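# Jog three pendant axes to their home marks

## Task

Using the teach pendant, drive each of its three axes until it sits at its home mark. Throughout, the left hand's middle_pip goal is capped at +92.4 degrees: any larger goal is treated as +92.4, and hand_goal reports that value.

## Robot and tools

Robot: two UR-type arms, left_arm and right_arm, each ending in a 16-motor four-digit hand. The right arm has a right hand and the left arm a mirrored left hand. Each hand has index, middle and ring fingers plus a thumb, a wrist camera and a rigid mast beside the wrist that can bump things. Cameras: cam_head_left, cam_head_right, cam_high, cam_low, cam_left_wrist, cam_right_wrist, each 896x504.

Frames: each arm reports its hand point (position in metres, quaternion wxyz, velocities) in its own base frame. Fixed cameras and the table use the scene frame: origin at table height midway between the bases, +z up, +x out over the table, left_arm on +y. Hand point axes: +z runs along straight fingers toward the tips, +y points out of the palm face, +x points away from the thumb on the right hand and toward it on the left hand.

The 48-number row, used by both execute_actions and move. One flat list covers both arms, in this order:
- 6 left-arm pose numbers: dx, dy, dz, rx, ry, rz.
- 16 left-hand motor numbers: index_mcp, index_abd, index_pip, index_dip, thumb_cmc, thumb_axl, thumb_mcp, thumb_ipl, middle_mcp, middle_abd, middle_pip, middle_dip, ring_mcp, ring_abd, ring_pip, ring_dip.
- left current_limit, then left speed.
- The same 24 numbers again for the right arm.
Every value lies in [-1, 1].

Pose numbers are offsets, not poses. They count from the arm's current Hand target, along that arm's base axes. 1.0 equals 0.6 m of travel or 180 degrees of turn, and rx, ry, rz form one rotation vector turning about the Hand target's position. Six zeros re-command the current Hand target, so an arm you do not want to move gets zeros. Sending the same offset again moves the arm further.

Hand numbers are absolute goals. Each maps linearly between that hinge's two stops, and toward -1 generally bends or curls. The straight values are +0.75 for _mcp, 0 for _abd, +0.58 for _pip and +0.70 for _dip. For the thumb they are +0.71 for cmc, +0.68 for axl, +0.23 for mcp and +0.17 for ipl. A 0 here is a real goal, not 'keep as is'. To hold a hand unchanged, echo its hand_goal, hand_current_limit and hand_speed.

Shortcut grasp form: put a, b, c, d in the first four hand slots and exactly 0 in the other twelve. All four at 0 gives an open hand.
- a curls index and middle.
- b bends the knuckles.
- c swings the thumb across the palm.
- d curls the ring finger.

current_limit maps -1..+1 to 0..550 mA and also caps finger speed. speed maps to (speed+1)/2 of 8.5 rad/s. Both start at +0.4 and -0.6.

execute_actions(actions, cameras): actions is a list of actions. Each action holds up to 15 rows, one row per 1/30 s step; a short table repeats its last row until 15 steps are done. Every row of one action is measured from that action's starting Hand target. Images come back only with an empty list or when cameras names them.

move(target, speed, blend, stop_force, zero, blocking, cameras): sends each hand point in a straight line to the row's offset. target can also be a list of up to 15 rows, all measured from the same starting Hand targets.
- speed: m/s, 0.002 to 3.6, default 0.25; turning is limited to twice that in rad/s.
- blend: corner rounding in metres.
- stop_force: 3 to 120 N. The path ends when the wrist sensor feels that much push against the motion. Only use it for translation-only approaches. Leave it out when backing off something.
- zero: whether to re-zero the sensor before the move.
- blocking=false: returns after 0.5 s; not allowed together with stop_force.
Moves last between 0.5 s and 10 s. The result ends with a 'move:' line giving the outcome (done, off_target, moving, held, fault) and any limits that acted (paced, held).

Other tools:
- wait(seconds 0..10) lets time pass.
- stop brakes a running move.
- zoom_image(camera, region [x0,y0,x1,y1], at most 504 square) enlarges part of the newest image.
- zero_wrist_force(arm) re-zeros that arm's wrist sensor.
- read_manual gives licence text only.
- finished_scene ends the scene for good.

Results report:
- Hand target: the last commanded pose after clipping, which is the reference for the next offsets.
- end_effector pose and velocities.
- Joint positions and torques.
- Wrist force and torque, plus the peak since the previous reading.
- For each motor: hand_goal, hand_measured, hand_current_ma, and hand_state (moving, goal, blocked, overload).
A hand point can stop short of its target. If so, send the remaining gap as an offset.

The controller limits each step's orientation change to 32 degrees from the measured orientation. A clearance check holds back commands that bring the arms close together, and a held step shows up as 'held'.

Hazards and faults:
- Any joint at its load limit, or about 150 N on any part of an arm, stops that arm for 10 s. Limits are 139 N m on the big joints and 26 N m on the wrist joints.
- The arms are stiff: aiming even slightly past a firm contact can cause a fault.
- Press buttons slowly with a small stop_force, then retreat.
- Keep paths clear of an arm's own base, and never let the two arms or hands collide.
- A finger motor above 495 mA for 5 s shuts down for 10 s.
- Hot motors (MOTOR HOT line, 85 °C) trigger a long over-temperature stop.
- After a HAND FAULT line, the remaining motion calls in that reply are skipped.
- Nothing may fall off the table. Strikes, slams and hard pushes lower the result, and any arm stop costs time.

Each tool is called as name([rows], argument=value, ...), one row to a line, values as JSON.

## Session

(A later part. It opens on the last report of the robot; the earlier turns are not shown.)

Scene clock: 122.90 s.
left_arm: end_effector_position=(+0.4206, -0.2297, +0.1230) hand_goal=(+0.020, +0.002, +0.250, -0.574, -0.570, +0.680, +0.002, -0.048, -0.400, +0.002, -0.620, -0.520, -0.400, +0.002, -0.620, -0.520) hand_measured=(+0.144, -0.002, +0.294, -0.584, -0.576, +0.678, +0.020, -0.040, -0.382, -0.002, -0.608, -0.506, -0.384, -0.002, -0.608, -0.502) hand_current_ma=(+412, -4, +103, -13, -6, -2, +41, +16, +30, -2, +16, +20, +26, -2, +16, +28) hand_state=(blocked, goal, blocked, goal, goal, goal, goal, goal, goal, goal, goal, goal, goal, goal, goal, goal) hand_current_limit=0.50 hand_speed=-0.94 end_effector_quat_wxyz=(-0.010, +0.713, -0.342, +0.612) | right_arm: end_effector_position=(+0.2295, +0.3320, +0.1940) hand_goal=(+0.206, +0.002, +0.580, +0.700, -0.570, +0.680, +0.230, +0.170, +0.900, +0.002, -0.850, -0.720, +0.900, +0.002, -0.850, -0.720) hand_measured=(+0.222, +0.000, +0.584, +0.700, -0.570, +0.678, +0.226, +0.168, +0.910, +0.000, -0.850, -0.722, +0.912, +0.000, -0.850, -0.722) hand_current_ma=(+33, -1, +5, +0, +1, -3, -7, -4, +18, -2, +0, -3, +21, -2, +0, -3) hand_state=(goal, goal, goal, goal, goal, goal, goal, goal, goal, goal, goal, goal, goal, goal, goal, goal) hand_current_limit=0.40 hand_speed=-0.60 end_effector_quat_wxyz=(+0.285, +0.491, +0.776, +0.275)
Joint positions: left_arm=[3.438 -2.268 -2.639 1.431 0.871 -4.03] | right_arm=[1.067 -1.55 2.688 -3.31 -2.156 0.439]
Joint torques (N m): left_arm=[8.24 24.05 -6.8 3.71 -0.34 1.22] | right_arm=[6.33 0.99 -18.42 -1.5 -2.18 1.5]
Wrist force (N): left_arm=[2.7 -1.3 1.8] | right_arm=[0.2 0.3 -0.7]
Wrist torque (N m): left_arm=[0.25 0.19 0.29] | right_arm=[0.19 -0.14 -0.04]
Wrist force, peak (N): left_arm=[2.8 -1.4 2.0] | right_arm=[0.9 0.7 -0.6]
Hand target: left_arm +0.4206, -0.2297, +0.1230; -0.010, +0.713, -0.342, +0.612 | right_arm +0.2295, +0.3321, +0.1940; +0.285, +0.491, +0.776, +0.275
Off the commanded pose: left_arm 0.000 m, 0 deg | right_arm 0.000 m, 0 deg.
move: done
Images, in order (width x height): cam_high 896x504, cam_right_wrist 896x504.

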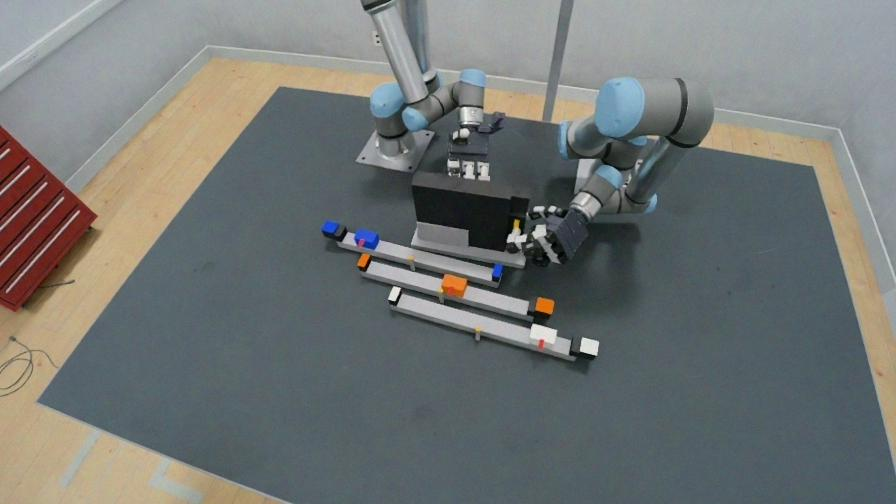

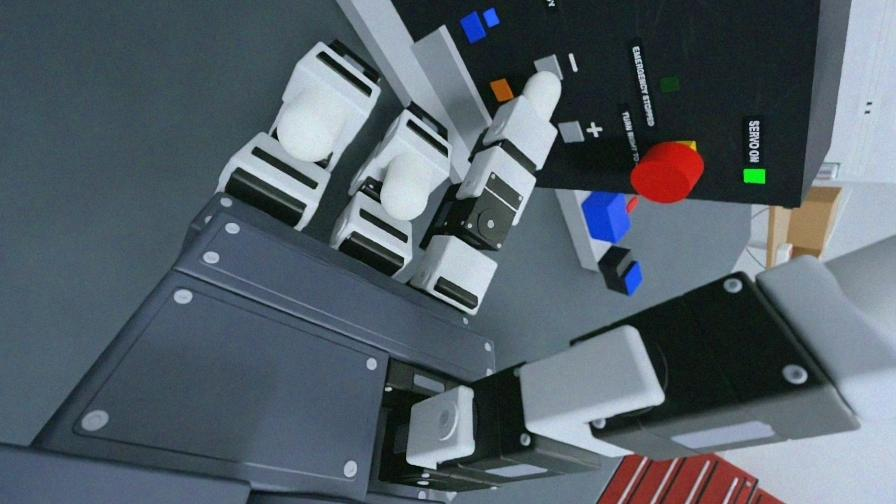

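move(target=[0,0,0,0,0,0, 0.02,0.001,0.25,-0.575,-0.571,0.68,0.001,-0.049,-0.40,0.001,-0.62,-0.52,-0.40,0.001,-0.62,-0.52, 0.5,-0.94, 0.04,0.0018,0,0,0,0, 0.205,0.001,0.58,0.70,-0.57,0.68,0.23,0.17,0.90,0.001,-0.85,-0.72,0.90,0.001,-0.85,-0.72, 0.4,-0.6], speed=0.01, stop_force=3, cameras=["cam_high"])

wait(seconds=1.0, cameras=["cam_high"])

move(target=[0,0,0,0,0,0, 0.02,0.001,0.25,-0.575,-0.571,0.68,0.001,-0.049,-0.40,0.001,-0.62,-0.52,-0.40,0.001,-0.62,-0.52, 0.5,-0.94, -0.02,-0.0009,0,0,0,0, 0.205,0.001,0.58,0.70,-0.57,0.68,0.23,0.17,0.90,0.001,-0.85,-0.72,0.90,0.001,-0.85,-0.72, 0.4,-0.6], speed=0.05, cameras=["cam_right_wrist", "cam_high"])

zoom_image(camera="cam_high", region=[320, 210, 520, 310])

Scene clock: 126.00 s.
left_arm: end_effector_position=(+0.4206, -0.2297, +0.1230) hand_goal=(+0.020, +0.002, +0.250, -0.574, -0.570, +0.680, +0.002, -0.048, -0.400, +0.002, -0.620, -0.520, -0.400, +0.002, -0.620, -0.520) hand_measured=(+0.144, -0.002, +0.294, -0.584, -0.576, +0.678, +0.020, -0.040, -0.382, -0.002, -0.608, -0.506, -0.384, -0.002, -0.608, -0.502) hand_current_ma=(+413, -4, +103, -13, -6, -2, +41, +16, +30, -2, +16, +20, +26, -2, +16, +28) hand_state=(blocked, goal, blocked, goal, goal, goal, goal, goal, goal, goal, goal, goal, goal, goal, goal, goal) hand_current_limit=0.50 hand_speed=-0.94 end_effector_quat_wxyz=(-0.010, +0.713, -0.342, +0.612) | right_arm: end_effector_position=(+0.2399, +0.3325, +0.1940) hand_goal=(+0.206, +0.002, +0.580, +0.700, -0.570, +0.680, +0.230, +0.170, +0.900, +0.002, -0.850, -0.720, +0.900, +0.002, -0.850, -0.720) hand_measured=(+0.222, +0.000, +0.584, +0.700, -0.570, +0.678, +0.226, +0.168, +0.910, +0.000, -0.850, -0.722, +0.912, +0.000, -0.850, -0.722) hand_current_ma=(+32, -2, +5, +0, +1, -3, -7, -4, +18, -2, +0, -3, +21, -2, +0, -3) hand_state=(goal, goal, goal, goal, goal, goal, goal, goal, goal, goal, goal, goal, goal, goal, goal, goal) hand_current_limit=0.40 hand_speed=-0.60 end_effector_quat_wxyz=(+0.285, +0.491, +0.776, +0.275)
Joint positions: left_arm=[3.438 -2.268 -2.639 1.431 0.871 -4.03] | right_arm=[1.033 -1.538 2.684 -3.337 -2.137 0.405]
Joint torques (N m): left_arm=[9.18 24.98 -6.09 3.65 -0.79 1.08] | right_arm=[5.59 -26.99 -7.62 -1.77 -2.25 1.31]
Wrist force (N): left_arm=[2.7 -1.2 2.0] | right_arm=[0.5 -3.0 -4.4]
Wrist torque (N m): left_arm=[0.26 0.19 0.28] | right_arm=[0.41 -0.29 0.10]
Wrist force, peak (N): left_arm=[2.9 -1.4 2.0] | right_arm=[1.0 -7.2 -9.0]
Hand target: left_arm +0.4206, -0.2297, +0.1230; -0.010, +0.713, -0.342, +0.612 | right_arm +0.2399, +0.3325, +0.1940; +0.285, +0.491, +0.776, +0.275 (not the last commanded pose)
Off the commanded pose: left_arm 0.000 m, 0 deg | right_arm 0.014 m, 0 deg.
move: contact (right_arm)
Images, in order (width x height): cam_high 896x504.

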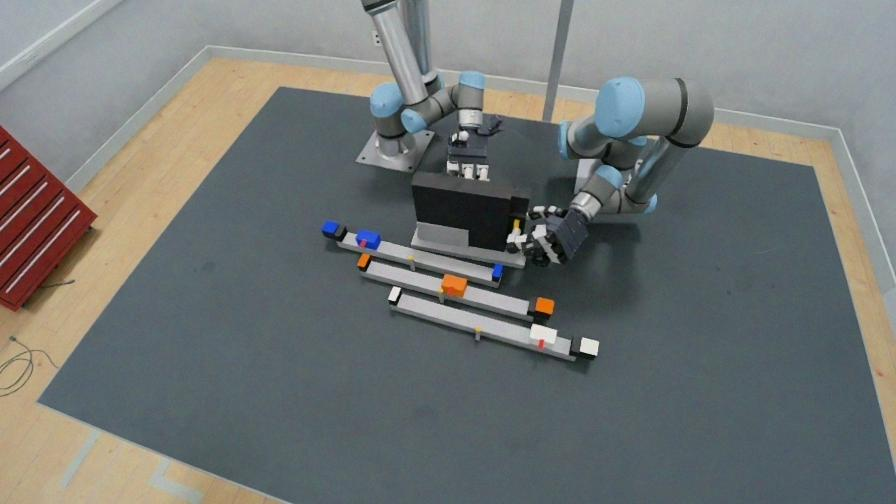

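Scene clock: 127.00 s.
left_arm: end_effector_position=(+0.4206, -0.2297, +0.1230) hand_goal=(+0.020, +0.002, +0.250, -0.574, -0.570, +0.680, +0.002, -0.048, -0.400, +0.002, -0.620, -0.520, -0.400, +0.002, -0.620, -0.520) hand_measured=(+0.144, -0.002, +0.294, -0.584, -0.576, +0.678, +0.020, -0.040, -0.382, -0.002, -0.608, -0.506, -0.384, -0.002, -0.608, -0.502) hand_current_ma=(+412, -4, +103, -13, -6, -2, +41, +16, +30, -2, +16, +20, +26, -2, +16, +28) hand_state=(blocked, goal, blocked, goal, goal, goal, goal, goal, goal, goal, goal, goal, goal, goal, goal, goal) hand_current_limit=0.50 hand_speed=-0.94 end_effector_quat_wxyz=(-0.010, +0.713, -0.342, +0.612) | right_arm: end_effector_position=(+0.2399, +0.3325, +0.1940) hand_goal=(+0.206, +0.002, +0.580, +0.700, -0.570, +0.680, +0.230, +0.170, +0.900, +0.002, -0.850, -0.720, +0.900, +0.002, -0.850, -0.720) hand_measured=(+0.222, +0.000, +0.584, +0.700, -0.570, +0.678, +0.226, +0.168, +0.910, +0.000, -0.850, -0.722, +0.912, +0.000, -0.850, -0.722) hand_current_ma=(+32, -2, +5, +0, +1, -3, -7, -4, +18, -2, +0, -3, +21, -2, +0, -3) hand_state=(goal, goal, goal, goal, goal, goal, goal, goal, goal, goal, goal, goal, goal, goal, goal, goal) hand_current_limit=0.40 hand_speed=-0.60 end_effector_quat_wxyz=(+0.285, +0.491, +0.776, +0.275)
Joint positions: left_arm=[3.438 -2.268 -2.639 1.431 0.871 -4.03] | right_arm=[1.033 -1.538 2.684 -3.337 -2.137 0.405]
Joint torques (N m): left_arm=[8.93 24.6 -5.91 3.71 -0.92 1.24] | right_arm=[5.38 -26.42 -7.71 -1.59 -2.22 1.33]
Wrist force (N): left_arm=[2.6 -1.3 1.7] | right_arm=[0.6 -3.1 -4.4]
Wrist torque (N m): left_arm=[0.28 0.20 0.28] | right_arm=[0.39 -0.29 0.10]
Wrist force, peak (N): left_arm=[3.0 -1.3 1.8] | right_arm=[0.6 -3.3 -4.5]
Hand target: left_arm +0.4206, -0.2297, +0.1230; -0.010, +0.713, -0.342, +0.612 | right_arm +0.2399, +0.3325, +0.1940; +0.285, +0.491, +0.776, +0.275 (not the last commanded pose)
Off the commanded pose: left_arm 0.000 m, 0 deg | right_arm 0.014 m, 0 deg.
wait: 1.00 s; at rest by 0.17 s
Images, in order (width x height): cam_high 896x504.

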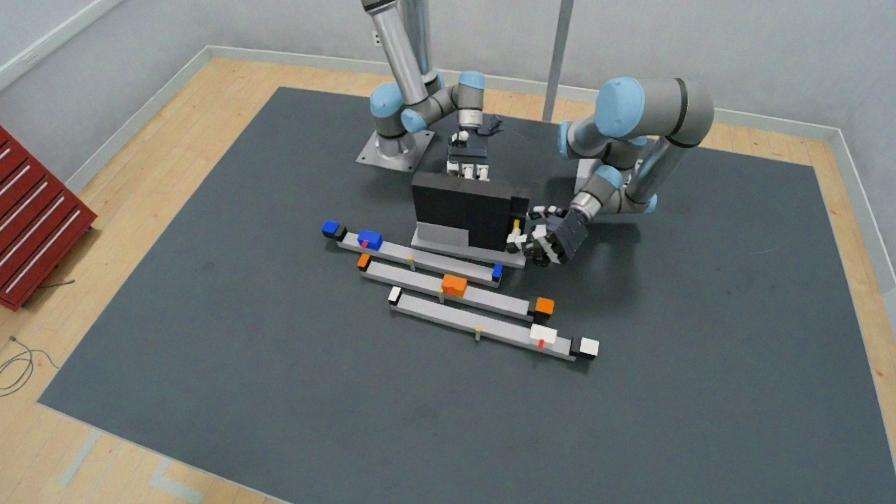

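Scene clock: 127.83 s.
left_arm: end_effector_position=(+0.4206, -0.2297, +0.1230) hand_goal=(+0.020, +0.002, +0.250, -0.574, -0.570, +0.680, +0.002, -0.048, -0.400, +0.002, -0.620, -0.520, -0.400, +0.002, -0.620, -0.520) hand_measured=(+0.144, -0.002, +0.294, -0.584, -0.576, +0.678, +0.020, -0.040, -0.382, -0.002, -0.608, -0.506, -0.384, -0.002, -0.608, -0.502) hand_current_ma=(+412, -4, +103, -13, -6, -2, +41, +16, +30, -2, +16, +20, +26, -2, +16, +28) hand_state=(blocked, goal, blocked, goal, goal, goal, goal, goal, goal, goal, goal, goal, goal, goal, goal, goal) hand_current_limit=0.50 hand_speed=-0.94 end_effector_quat_wxyz=(-0.010, +0.713, -0.342, +0.612) | right_arm: end_effector_position=(+0.2279, +0.3320, +0.1940) hand_goal=(+0.206, +0.002, +0.580, +0.700, -0.570, +0.680, +0.230, +0.170, +0.900, +0.002, -0.850, -0.720, +0.900, +0.002, -0.850, -0.720) hand_measured=(+0.222, +0.000, +0.584, +0.700, -0.570, +0.678, +0.226, +0.168, +0.910, +0.000, -0.850, -0.722, +0.912, +0.000, -0.850, -0.722) hand_current_ma=(+32, -1, +5, +0, +1, -3, -7, -4, +18, -2, +0, -3, +21, -2, +0, -3) hand_state=(goal, goal, goal, goal, goal, goal, goal, goal, goal, goal, goal, goal, goal, goal, goal, goal) hand_current_limit=0.40 hand_speed=-0.60 end_effector_quat_wxyz=(+0.285, +0.491, +0.776, +0.275) end_effector_velocity=(+0.000, +0.000, -0.001) end_effector_angular_velocity=(-0.003, +0.001, +0.000)
Joint positions: left_arm=[3.438 -2.268 -2.639 1.431 0.871 -4.03] | right_arm=[1.073 -1.552 2.688 -3.306 -2.159 0.444]
Joint velocities: left_arm=[within noise] | right_arm=[0.002 -0.001 0 0.005 -0.001 0.002]
Joint torques (N m): left_arm=[9.3 24.87 -5.85 3.65 -1 1.19] | right_arm=[5.95 -25.63 -7.12 -1.53 -2.04 1.41]
Wrist force (N): left_arm=[2.6 -1.4 1.8] | right_arm=[0.6 0.7 -0.4]
Wrist torque (N m): left_arm=[0.24 0.21 0.28] | right_arm=[0.20 -0.19 -0.01]
Wrist force, peak (N): left_arm=[2.8 -1.3 2.0] | right_arm=[0.9 -2.7 -4.3]
Hand target: left_arm +0.4206, -0.2297, +0.1230; -0.010, +0.713, -0.342, +0.612 | right_arm +0.2279, +0.3320, +0.1940; +0.285, +0.491, +0.776, +0.275
Off the commanded pose: left_arm 0.000 m, 0 deg | right_arm 0.000 m, 0 deg.
move: done
Images, in order (width x height): cam_high 896x504, cam_right_wrist 896x504.

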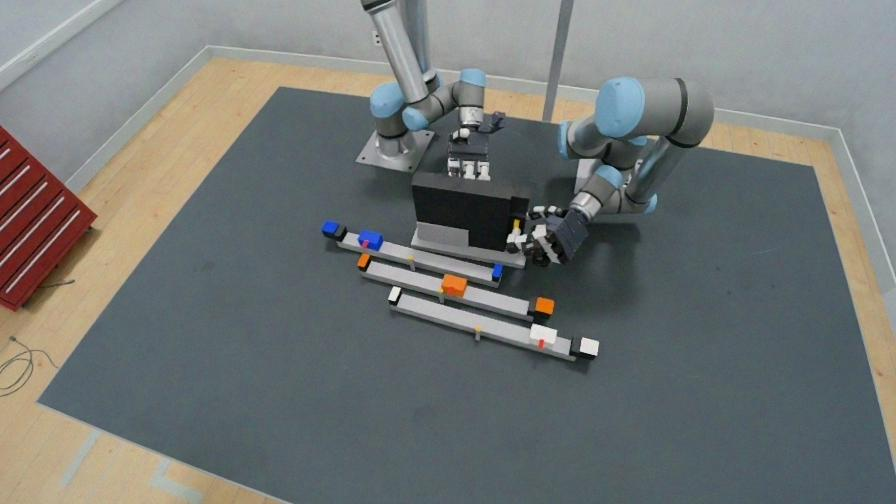

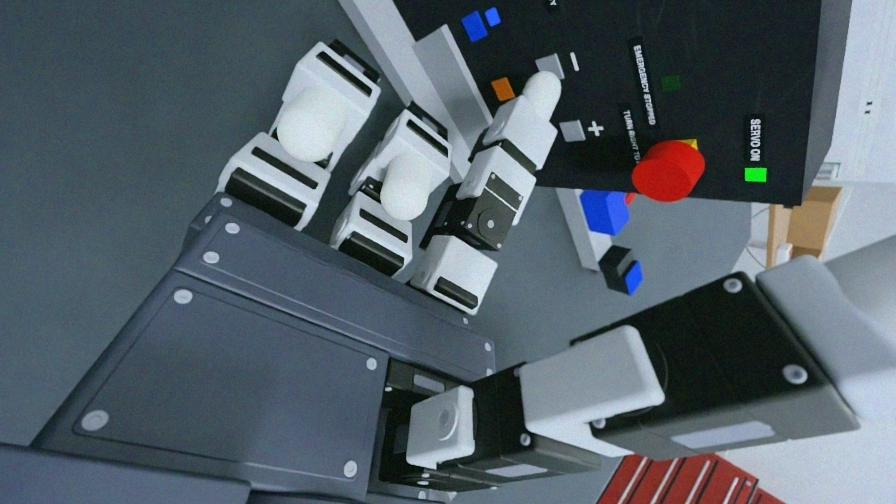

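Scaled by 2.520 from the camera's 896x504 image, which has a finer 1280x720 frame.

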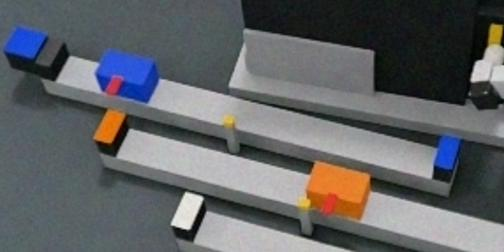

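move(target=[0,0,0,0,0,0, 0.02,0.001,0.25,-0.575,-0.571,0.68,0.001,-0.049,-0.40,0.001,-0.62,-0.52,-0.40,0.001,-0.62,-0.52, 0.5,-0.94, 0.04,0.0018,0,0,0,0, 0.205,0.001,0.58,0.70,-0.57,0.68,0.23,0.17,0.90,0.001,-0.85,-0.72,0.90,0.001,-0.85,-0.72, 0.4,-0.6], speed=0.01, stop_force=3, cameras=["cam_high"])

zoom_image(camera="cam_high", region=[320, 210, 520, 310])

wait(seconds=8, cameras=["cam_high"])

zoom_image(camera="cam_high", region=[320, 210, 520, 310])

move(target=[0,0,0,0,0,0, 0.02,0.001,0.25,-0.575,-0.571,0.68,0.001,-0.049,-0.40,0.001,-0.62,-0.52,-0.40,0.001,-0.62,-0.52, 0.5,-0.94, -0.02,-0.0009,0,0,0,0, 0.205,0.001,0.58,0.70,-0.57,0.68,0.23,0.17,0.90,0.001,-0.85,-0.72,0.90,0.001,-0.85,-0.72, 0.4,-0.6], speed=0.05, cameras=["cam_high"])

zoom_image(camera="cam_high", region=[320, 210, 520, 310])

Scene clock: 131.43 s.
left_arm: end_effector_position=(+0.4206, -0.2297, +0.1230) hand_goal=(+0.020, +0.002, +0.250, -0.574, -0.570, +0.680, +0.002, -0.048, -0.400, +0.002, -0.620, -0.520, -0.400, +0.002, -0.620, -0.520) hand_measured=(+0.144, -0.002, +0.294, -0.584, -0.576, +0.678, +0.020, -0.040, -0.382, -0.002, -0.608, -0.506, -0.384, -0.002, -0.608, -0.502) hand_current_ma=(+412, -4, +103, -13, -6, -2, +41, +16, +30, -2, +16, +20, +26, -2, +16, +28) hand_state=(blocked, goal, blocked, goal, goal, goal, goal, goal, goal, goal, goal, goal, goal, goal, goal, goal) hand_current_limit=0.50 hand_speed=-0.94 end_effector_quat_wxyz=(-0.010, +0.713, -0.342, +0.612) | right_arm: end_effector_position=(+0.2399, +0.3325, +0.1940) hand_goal=(+0.206, +0.002, +0.580, +0.700, -0.570, +0.680, +0.230, +0.170, +0.900, +0.002, -0.850, -0.720, +0.900, +0.002, -0.850, -0.720) hand_measured=(+0.222, -0.002, +0.584, +0.700, -0.570, +0.678, +0.226, +0.168, +0.910, +0.000, -0.850, -0.722, +0.912, +0.000, -0.850, -0.722) hand_current_ma=(+32, -3, +5, +0, +1, -3, -7, -4, +18, -2, +0, -3, +21, -2, +0, -3) hand_state=(goal, goal, goal, goal, goal, goal, goal, goal, goal, goal, goal, goal, goal, goal, goal, goal) hand_current_limit=0.40 hand_speed=-0.60 end_effector_quat_wxyz=(+0.285, +0.491, +0.776, +0.275)
Joint positions: left_arm=[3.438 -2.268 -2.639 1.431 0.871 -4.03] | right_arm=[1.033 -1.539 2.684 -3.336 -2.137 0.405]
Joint torques (N m): left_arm=[9.26 26.58 -6.44 3.61 -1.53 1.1] | right_arm=[5.59 -26.66 -7.26 -1.71 -2.16 1.35]
Wrist force (N): left_arm=[2.9 -1.0 2.0] | right_arm=[0.7 -2.6 -3.7]
Wrist torque (N m): left_arm=[0.28 0.16 0.30] | right_arm=[0.34 -0.29 0.10]
Wrist force, peak (N): left_arm=[2.9 -1.3 2.0] | right_arm=[1.0 -6.3 -8.2]
Hand target: left_arm +0.4206, -0.2297, +0.1230; -0.010, +0.713, -0.342, +0.612 | right_arm +0.2399, +0.3325, +0.1940; +0.285, +0.491, +0.776, +0.275 (not the last commanded pose)
Off the commanded pose: left_arm 0.000 m, 0 deg | right_arm 0.012 m, 0 deg.
move: contact (right_arm)
Images, in order (width x height): cam_high 896x504.

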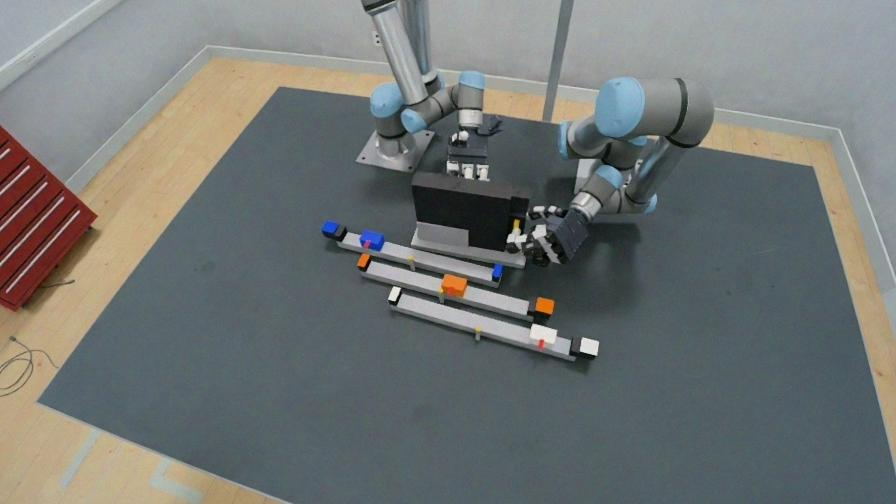

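Scaled by 2.520 from the camera's 896x504 image, which has a finer 1280x720 frame.

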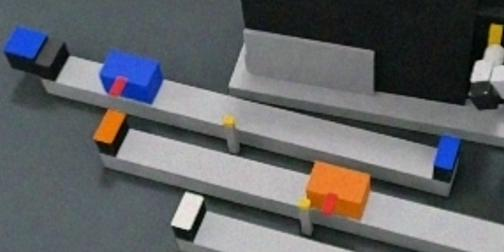

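Scene clock: 139.43 s.
left_arm: end_effector_position=(+0.4206, -0.2297, +0.1230) hand_goal=(+0.020, +0.002, +0.250, -0.574, -0.570, +0.680, +0.002, -0.048, -0.400, +0.002, -0.620, -0.520, -0.400, +0.002, -0.620, -0.520) hand_measured=(+0.144, -0.002, +0.294, -0.584, -0.576, +0.678, +0.020, -0.040, -0.382, -0.002, -0.608, -0.506, -0.384, -0.002, -0.608, -0.502) hand_current_ma=(+413, -4, +103, -13, -6, -2, +41, +16, +30, -2, +16, +20, +26, -2, +16, +28) hand_state=(blocked, goal, blocked, goal, goal, goal, goal, goal, goal, goal, goal, goal, goal, goal, goal, goal) hand_current_limit=0.50 hand_speed=-0.94 end_effector_quat_wxyz=(-0.010, +0.713, -0.342, +0.612) | right_arm: end_effector_position=(+0.2399, +0.3325, +0.1940) hand_goal=(+0.206, +0.002, +0.580, +0.700, -0.570, +0.680, +0.230, +0.170, +0.900, +0.002, -0.850, -0.720, +0.900, +0.002, -0.850, -0.720) hand_measured=(+0.222, -0.002, +0.584, +0.700, -0.570, +0.678, +0.226, +0.168, +0.910, +0.000, -0.850, -0.722, +0.912, +0.000, -0.850, -0.722) hand_current_ma=(+32, -3, +5, +0, +1, -3, -7, -4, +18, -2, +0, -3, +21, -2, +0, -3) hand_state=(goal, goal, goal, goal, goal, goal, goal, goal, goal, goal, goal, goal, goal, goal, goal, goal) hand_current_limit=0.40 hand_speed=-0.60 end_effector_quat_wxyz=(+0.285, +0.491, +0.776, +0.275)
Joint positions: left_arm=[3.438 -2.268 -2.639 1.431 0.871 -4.03] | right_arm=[1.033 -1.539 2.684 -3.336 -2.137 0.405]
Joint torques (N m): left_arm=[9.38 28.06 -5.85 3.55 -2.51 1.16] | right_arm=[5.73 -26.88 -6.87 -1.67 -2.14 1.25]
Wrist force (N): left_arm=[2.7 -1.2 1.8] | right_arm=[0.5 -2.5 -3.6]
Wrist torque (N m): left_arm=[0.27 0.19 0.29] | right_arm=[0.35 -0.27 0.08]
Wrist force, peak (N): left_arm=[3.0 -1.2 2.2] | right_arm=[0.6 -2.5 -4.0]
Hand target: left_arm +0.4206, -0.2297, +0.1230; -0.010, +0.713, -0.342, +0.612 | right_arm +0.2399, +0.3325, +0.1940; +0.285, +0.491, +0.776, +0.275 (not the last commanded pose)
Off the commanded pose: left_arm 0.000 m, 0 deg | right_arm 0.012 m, 0 deg.
wait: 8.00 s; at rest by 0.17 s
Images, in order (width x height): cam_high 896x504.

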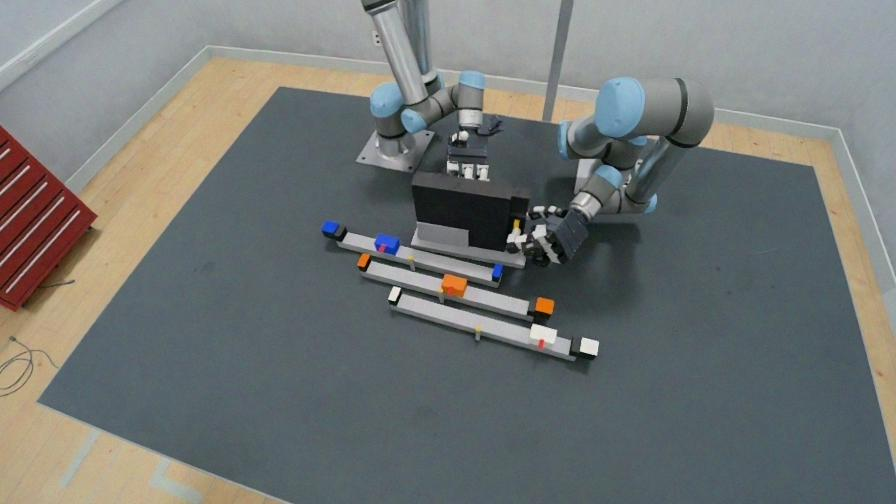

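Scaled by 2.520 from the camera's 896x504 image, which has a finer 1280x720 frame.

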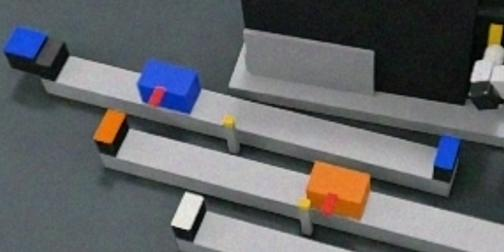

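Scene clock: 140.27 s.
left_arm: end_effector_position=(+0.4206, -0.2297, +0.1230) hand_goal=(+0.020, +0.002, +0.250, -0.574, -0.570, +0.680, +0.002, -0.048, -0.400, +0.002, -0.620, -0.520, -0.400, +0.002, -0.620, -0.520) hand_measured=(+0.144, -0.002, +0.294, -0.584, -0.576, +0.678, +0.020, -0.040, -0.382, -0.002, -0.608, -0.506, -0.384, -0.002, -0.608, -0.502) hand_current_ma=(+413, -4, +103, -13, -6, -2, +41, +16, +30, -2, +16, +20, +26, -2, +16, +28) hand_state=(blocked, goal, blocked, goal, goal, goal, goal, goal, goal, goal, goal, goal, goal, goal, goal, goal) hand_current_limit=0.50 hand_speed=-0.94 end_effector_quat_wxyz=(-0.010, +0.713, -0.342, +0.612) | right_arm: end_effector_position=(+0.2279, +0.3320, +0.1940) hand_goal=(+0.206, +0.002, +0.580, +0.700, -0.570, +0.680, +0.230, +0.170, +0.900, +0.002, -0.850, -0.720, +0.900, +0.002, -0.850, -0.720) hand_measured=(+0.222, +0.000, +0.584, +0.700, -0.570, +0.678, +0.226, +0.168, +0.910, +0.000, -0.850, -0.722, +0.912, +0.000, -0.850, -0.722) hand_current_ma=(+32, -2, +5, +0, +1, -3, -7, -4, +18, -2, +0, -3, +21, -2, +0, -3) hand_state=(goal, goal, goal, goal, goal, goal, goal, goal, goal, goal, goal, goal, goal, goal, goal, goal) hand_current_limit=0.40 hand_speed=-0.60 end_effector_quat_wxyz=(+0.285, +0.491, +0.776, +0.275)
Joint positions: left_arm=[3.438 -2.268 -2.639 1.431 0.871 -4.03] | right_arm=[1.073 -1.552 2.688 -3.306 -2.159 0.444]
Joint torques (N m): left_arm=[8.43 28.98 -5.69 3.67 -2.48 1.23] | right_arm=[6.58 -26.38 -6.55 -1.37 -2.07 1.49]
Wrist force (N): left_arm=[2.7 -1.3 1.7] | right_arm=[0.4 0.3 -0.6]
Wrist torque (N m): left_arm=[0.27 0.19 0.29] | right_arm=[0.17 -0.15 -0.03]
Wrist force, peak (N): left_arm=[2.7 -1.3 2.1] | right_arm=[0.8 -2.6 -3.8]
Hand target: left_arm +0.4206, -0.2297, +0.1230; -0.010, +0.713, -0.342, +0.612 | right_arm +0.2279, +0.3320, +0.1940; +0.285, +0.491, +0.776, +0.275
Off the commanded pose: left_arm 0.000 m, 0 deg | right_arm 0.000 m, 0 deg.
move: done
Images, in order (width x height): cam_high 896x504.

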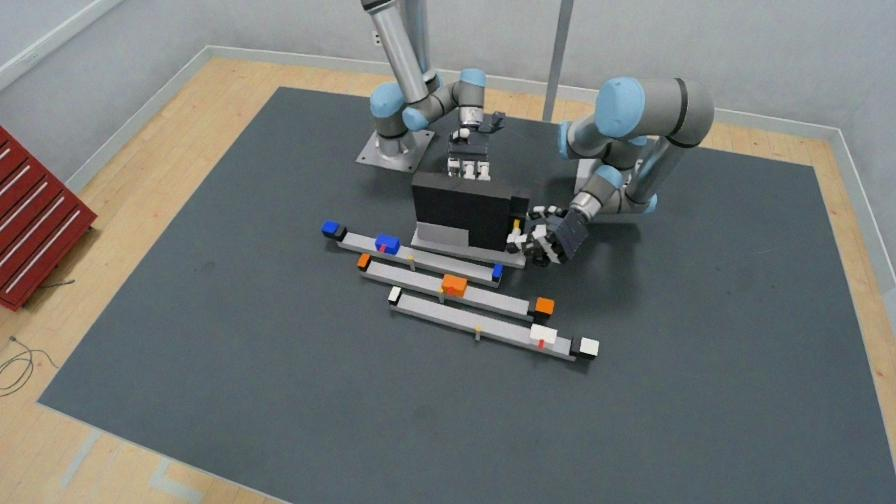

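Scaled by 2.520 from the camera's 896x504 image, which has a finer 1280x720 frame.

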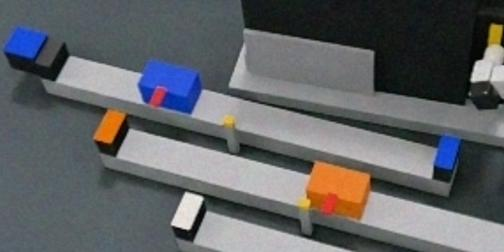

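move(target=[0,0,0,0,0,0, 0.02,0.001,0.25,-0.575,-0.571,0.68,0.001,-0.049,-0.40,0.001,-0.62,-0.52,-0.40,0.001,-0.62,-0.52, 0.5,-0.94, 0.02,0.0009,0,0,0,0, 0.205,0.001,0.58,0.70,-0.57,0.68,0.23,0.17,0.90,0.001,-0.85,-0.72,0.90,0.001,-0.85,-0.72, 0.4,-0.6], speed=0.03, cameras=["cam_high"])

zoom_image(camera="cam_high", region=[320, 210, 520, 310])

wait(seconds=9.5, cameras=["cam_high"])

move(target=[0,0,0,0,0,0, 0.02,0.001,0.25,-0.575,-0.571,0.68,0.001,-0.049,-0.40,0.001,-0.62,-0.52,-0.40,0.001,-0.62,-0.52, 0.5,-0.94, -0.02,-0.0009,0,0,0,0, 0.205,0.001,0.58,0.70,-0.57,0.68,0.23,0.17,0.90,0.001,-0.85,-0.72,0.90,0.001,-0.85,-0.72, 0.4,-0.6], speed=0.05, cameras=["cam_high", "cam_low"])

zoom_image(camera="cam_high", region=[320, 210, 520, 310])

zoom_image(camera="cam_low", region=[180, 240, 340, 320])

Scene clock: 143.03 s.
left_arm: end_effector_position=(+0.4206, -0.2297, +0.1230) hand_goal=(+0.020, +0.002, +0.250, -0.574, -0.570, +0.680, +0.002, -0.048, -0.400, +0.002, -0.620, -0.520, -0.400, +0.002, -0.620, -0.520) hand_measured=(+0.144, -0.002, +0.294, -0.584, -0.576, +0.678, +0.020, -0.040, -0.382, -0.002, -0.608, -0.506, -0.384, -0.002, -0.608, -0.502) hand_current_ma=(+413, -4, +103, -13, -6, -2, +41, +16, +30, -2, +16, +20, +26, -2, +16, +28) hand_state=(blocked, goal, blocked, goal, goal, goal, goal, goal, goal, goal, goal, goal, goal, goal, goal, goal) hand_current_limit=0.50 hand_speed=-0.94 end_effector_quat_wxyz=(-0.010, +0.713, -0.342, +0.612) | right_arm: end_effector_position=(+0.2398, +0.3325, +0.1940) hand_goal=(+0.206, +0.002, +0.580, +0.700, -0.570, +0.680, +0.230, +0.170, +0.900, +0.002, -0.850, -0.720, +0.900, +0.002, -0.850, -0.720) hand_measured=(+0.222, +0.000, +0.584, +0.700, -0.570, +0.678, +0.226, +0.168, +0.910, +0.000, -0.850, -0.722, +0.912, +0.000, -0.850, -0.722) hand_current_ma=(+32, -2, +5, +0, +1, -3, -7, -4, +18, -2, +0, -3, +21, -2, +0, -3) hand_state=(goal, goal, goal, goal, goal, goal, goal, goal, goal, goal, goal, goal, goal, goal, goal, goal) hand_current_limit=0.40 hand_speed=-0.60 end_effector_quat_wxyz=(+0.285, +0.491, +0.776, +0.275)
Joint positions: left_arm=[3.438 -2.268 -2.639 1.431 0.871 -4.03] | right_arm=[1.033 -1.539 2.684 -3.336 -2.137 0.406]
Joint torques (N m): left_arm=[8.75 29.21 -6.64 3.49 -2.91 1.09] | right_arm=[-7.05 -0.05 -19.72 -4.82 0.32 -1.27]
Wrist force (N): left_arm=[2.8 -1.2 1.8] | right_arm=[1.0 -1.2 -2.6]
Wrist torque (N m): left_arm=[0.27 0.17 0.29] | right_arm=[0.29 -0.25 0.12]
Wrist force, peak (N): left_arm=[2.9 -1.3 2.0] | right_arm=[1.0 -1.2 -2.6]
Hand target: left_arm +0.4206, -0.2297, +0.1230; -0.010, +0.713, -0.342, +0.612 | right_arm +0.2399, +0.3325, +0.1940; +0.285, +0.491, +0.776, +0.275
Off the commanded pose: left_arm 0.000 m, 0 deg | right_arm 0.000 m, 0 deg.
move: done
Images, in order (width x height): cam_high 896x504.

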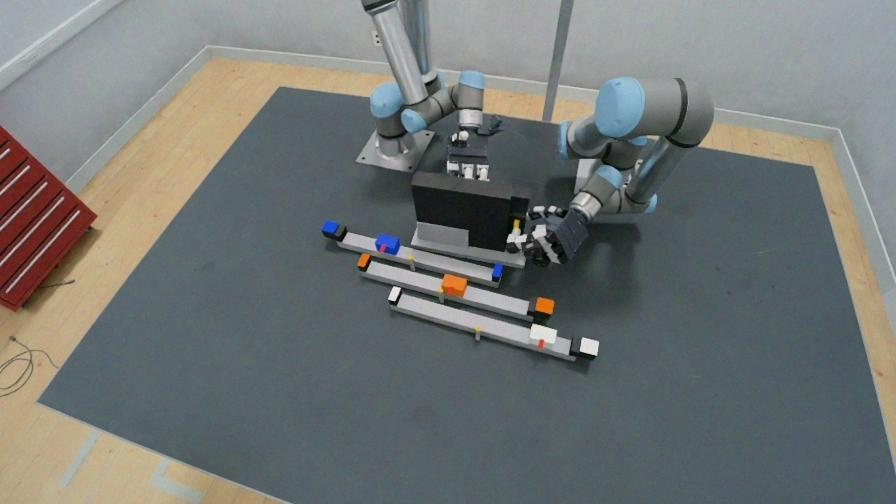

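Scaled by 2.520 from the camera's 896x504 image, which has a finer 1280x720 frame.

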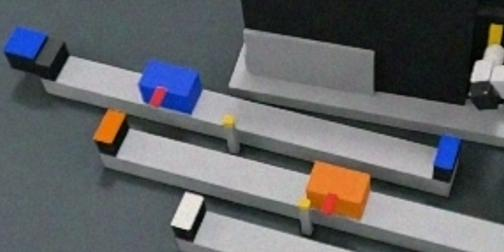

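Scene clock: 152.53 s.
left_arm: end_effector_position=(+0.4206, -0.2297, +0.1230) hand_goal=(+0.020, +0.002, +0.250, -0.574, -0.570, +0.680, +0.002, -0.048, -0.400, +0.002, -0.620, -0.520, -0.400, +0.002, -0.620, -0.520) hand_measured=(+0.144, -0.002, +0.294, -0.584, -0.576, +0.678, +0.020, -0.040, -0.382, -0.002, -0.608, -0.506, -0.384, -0.002, -0.608, -0.502) hand_current_ma=(+412, -4, +103, -12, -6, -2, +41, +16, +30, -2, +16, +20, +26, -2, +16, +28) hand_state=(blocked, goal, blocked, goal, goal, goal, goal, goal, goal, goal, goal, goal, goal, goal, goal, goal) hand_current_limit=0.50 hand_speed=-0.94 end_effector_quat_wxyz=(-0.010, +0.713, -0.342, +0.612) | right_arm: end_effector_position=(+0.2399, +0.3325, +0.1940) hand_goal=(+0.206, +0.002, +0.580, +0.700, -0.570, +0.680, +0.230, +0.170, +0.900, +0.002, -0.850, -0.720, +0.900, +0.002, -0.850, -0.720) hand_measured=(+0.222, +0.000, +0.584, +0.700, -0.570, +0.678, +0.226, +0.168, +0.910, +0.000, -0.850, -0.722, +0.912, +0.000, -0.850, -0.722) hand_current_ma=(+32, -2, +5, +0, +1, -3, -7, -4, +18, -2, +0, -3, +21, -2, +0, -3) hand_state=(goal, goal, goal, goal, goal, goal, goal, goal, goal, goal, goal, goal, goal, goal, goal, goal) hand_current_limit=0.40 hand_speed=-0.60 end_effector_quat_wxyz=(+0.285, +0.491, +0.776, +0.275)
Joint positions: left_arm=[3.438 -2.268 -2.639 1.431 0.871 -4.03] | right_arm=[1.033 -1.539 2.684 -3.336 -2.137 0.405]
Joint torques (N m): left_arm=[9.05 28.63 -5.43 3.46 -2.88 1.11] | right_arm=[-7.04 -0.52 -19.56 -4.71 0.45 -1.42]
Wrist force (N): left_arm=[2.7 -1.1 1.8] | right_arm=[1.1 -1.1 -2.6]
Wrist torque (N m): left_arm=[0.28 0.18 0.29] | right_arm=[0.30 -0.28 0.14]
Wrist force, peak (N): left_arm=[2.9 -1.5 2.1] | right_arm=[1.0 -1.3 -3.0]
Hand target: left_arm +0.4206, -0.2297, +0.1230; -0.010, +0.713, -0.342, +0.612 | right_arm +0.2399, +0.3325, +0.1940; +0.285, +0.491, +0.776, +0.275
Off the commanded pose: left_arm 0.000 m, 0 deg | right_arm 0.000 m, 0 deg.
wait: 9.50 s; at rest by 0.17 s
Images, in order (width x height): cam_high 896x504.

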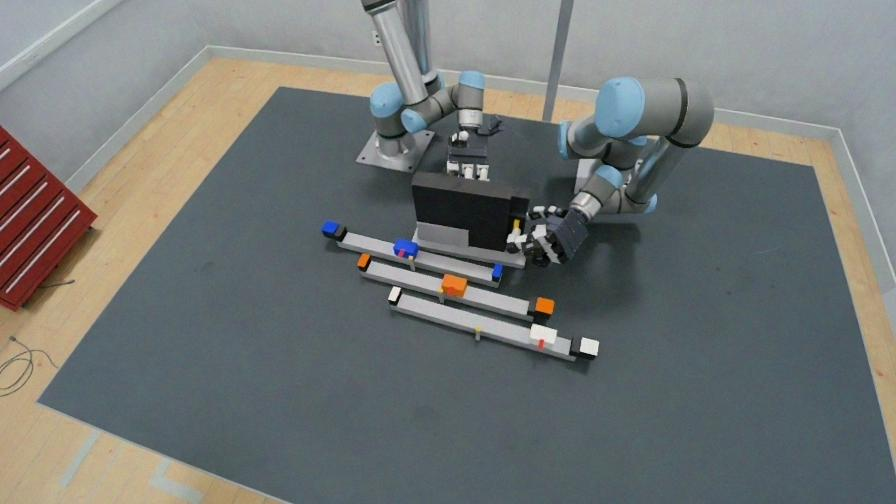

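Scene clock: 153.37 s.
left_arm: end_effector_position=(+0.4206, -0.2297, +0.1230) hand_goal=(+0.020, +0.002, +0.250, -0.574, -0.570, +0.680, +0.002, -0.048, -0.400, +0.002, -0.620, -0.520, -0.400, +0.002, -0.620, -0.520) hand_measured=(+0.144, -0.002, +0.294, -0.584, -0.576, +0.678, +0.020, -0.040, -0.382, -0.002, -0.608, -0.506, -0.384, -0.002, -0.608, -0.502) hand_current_ma=(+412, -4, +103, -12, -6, -2, +41, +16, +30, -2, +16, +20, +26, -2, +16, +28) hand_state=(blocked, goal, blocked, goal, goal, goal, goal, goal, goal, goal, goal, goal, goal, goal, goal, goal) hand_current_limit=0.50 hand_speed=-0.94 end_effector_quat_wxyz=(-0.010, +0.713, -0.342, +0.612) | right_arm: end_effector_position=(+0.2279, +0.3320, +0.1940) hand_goal=(+0.206, +0.002, +0.580, +0.700, -0.570, +0.680, +0.230, +0.170, +0.900, +0.002, -0.850, -0.720, +0.900, +0.002, -0.850, -0.720) hand_measured=(+0.222, +0.000, +0.584, +0.700, -0.570, +0.678, +0.226, +0.168, +0.910, +0.000, -0.850, -0.722, +0.912, +0.000, -0.850, -0.722) hand_current_ma=(+32, -2, +5, +0, +1, -3, -7, -4, +18, -2, +0, -3, +21, -2, +0, -3) hand_state=(goal, goal, goal, goal, goal, goal, goal, goal, goal, goal, goal, goal, goal, goal, goal, goal) hand_current_limit=0.40 hand_speed=-0.60 end_effector_quat_wxyz=(+0.285, +0.491, +0.776, +0.275)
Joint positions: left_arm=[3.438 -2.268 -2.639 1.431 0.871 -4.03] | right_arm=[1.073 -1.552 2.688 -3.306 -2.159 0.444]
Joint torques (N m): left_arm=[8.61 29.05 -5.05 3.46 -2.84 1.06] | right_arm=[6.21 -26.75 -6.85 -1.26 -2.21 1.46]
Wrist force (N): left_arm=[2.7 -1.1 1.8] | right_arm=[0.5 0.9 -0.7]
Wrist torque (N m): left_arm=[0.28 0.18 0.29] | right_arm=[0.24 -0.16 -0.01]
Wrist force, peak (N): left_arm=[3.0 -1.1 1.9] | right_arm=[0.8 -1.4 -2.5]
Hand target: left_arm +0.4206, -0.2297, +0.1230; -0.010, +0.713, -0.342, +0.612 | right_arm +0.2279, +0.3320, +0.1940; +0.285, +0.491, +0.776, +0.275
Off the commanded pose: left_arm 0.000 m, 0 deg | right_arm 0.000 m, 0 deg.
move: done
Images, in order (width x height): cam_high 896x504, cam_low 896x504.

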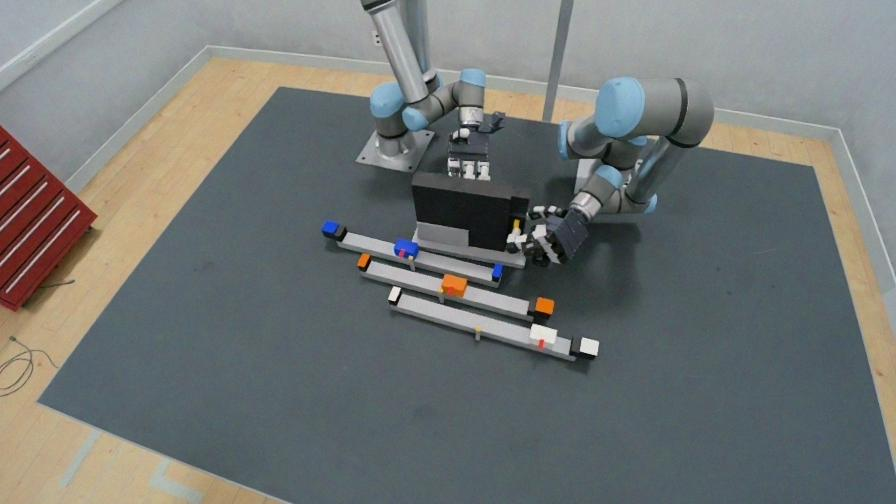

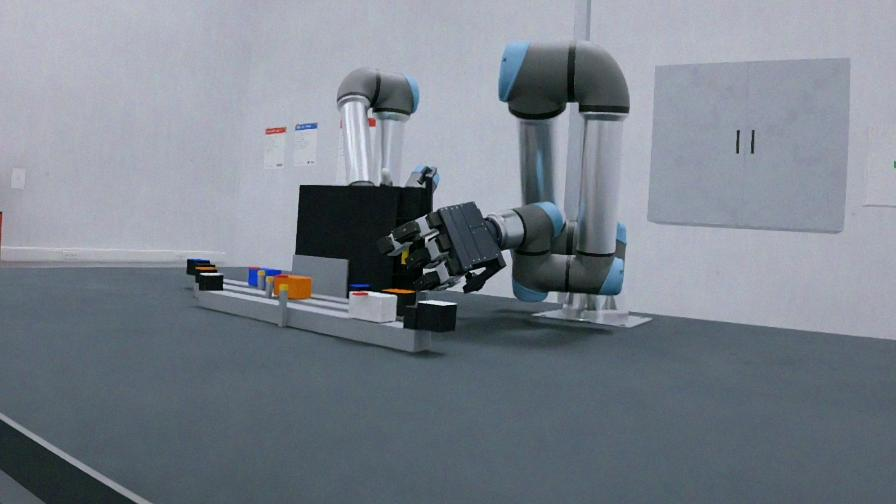

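Scaled by 2.520 from the camera's 896x504 image, which has a finer 1280x720 frame.

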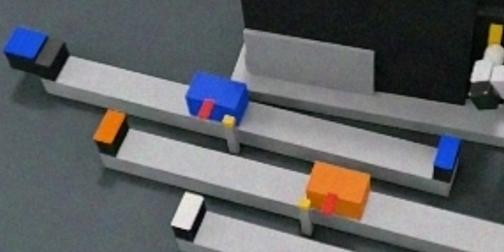

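Scaled by 3.150 from the camera's 896x504 image, which has a finer 1280x720 frame.

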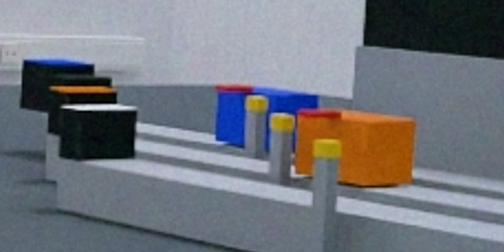

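zoom_image(camera="cam_high", region=[390, 230, 430, 280])

zoom_image(camera="cam_low", region=[240, 255, 320, 305])

zoom_image(camera="cam_high", region=[430, 265, 480, 315])

Scaled by 10.080 from the camera's 896x504 image, which has a finer 1280x720 frame.

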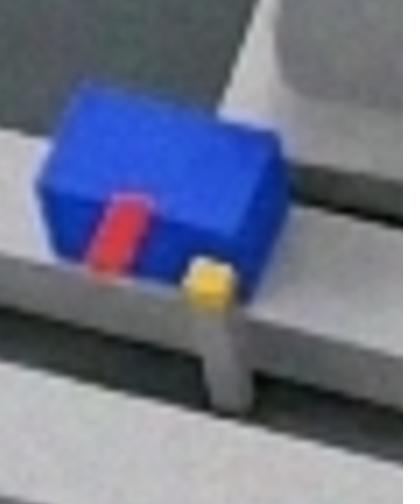

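Scaled by 6.300 from the camera's 896x504 image, which has a finer 1280x720 frame.

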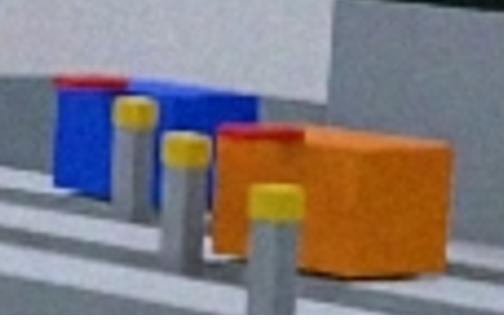

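Scaled by 10.080 from the camera's 896x504 image, which has a finer 1280x720 frame.

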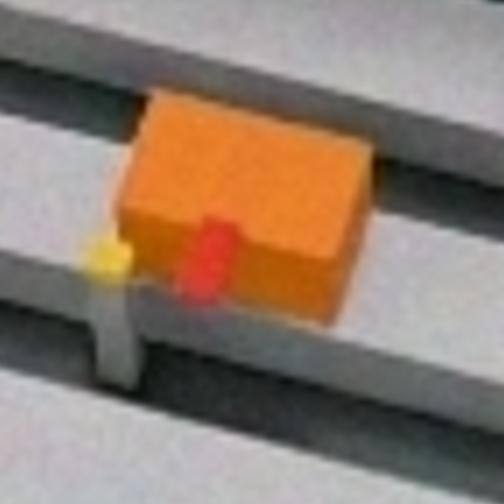

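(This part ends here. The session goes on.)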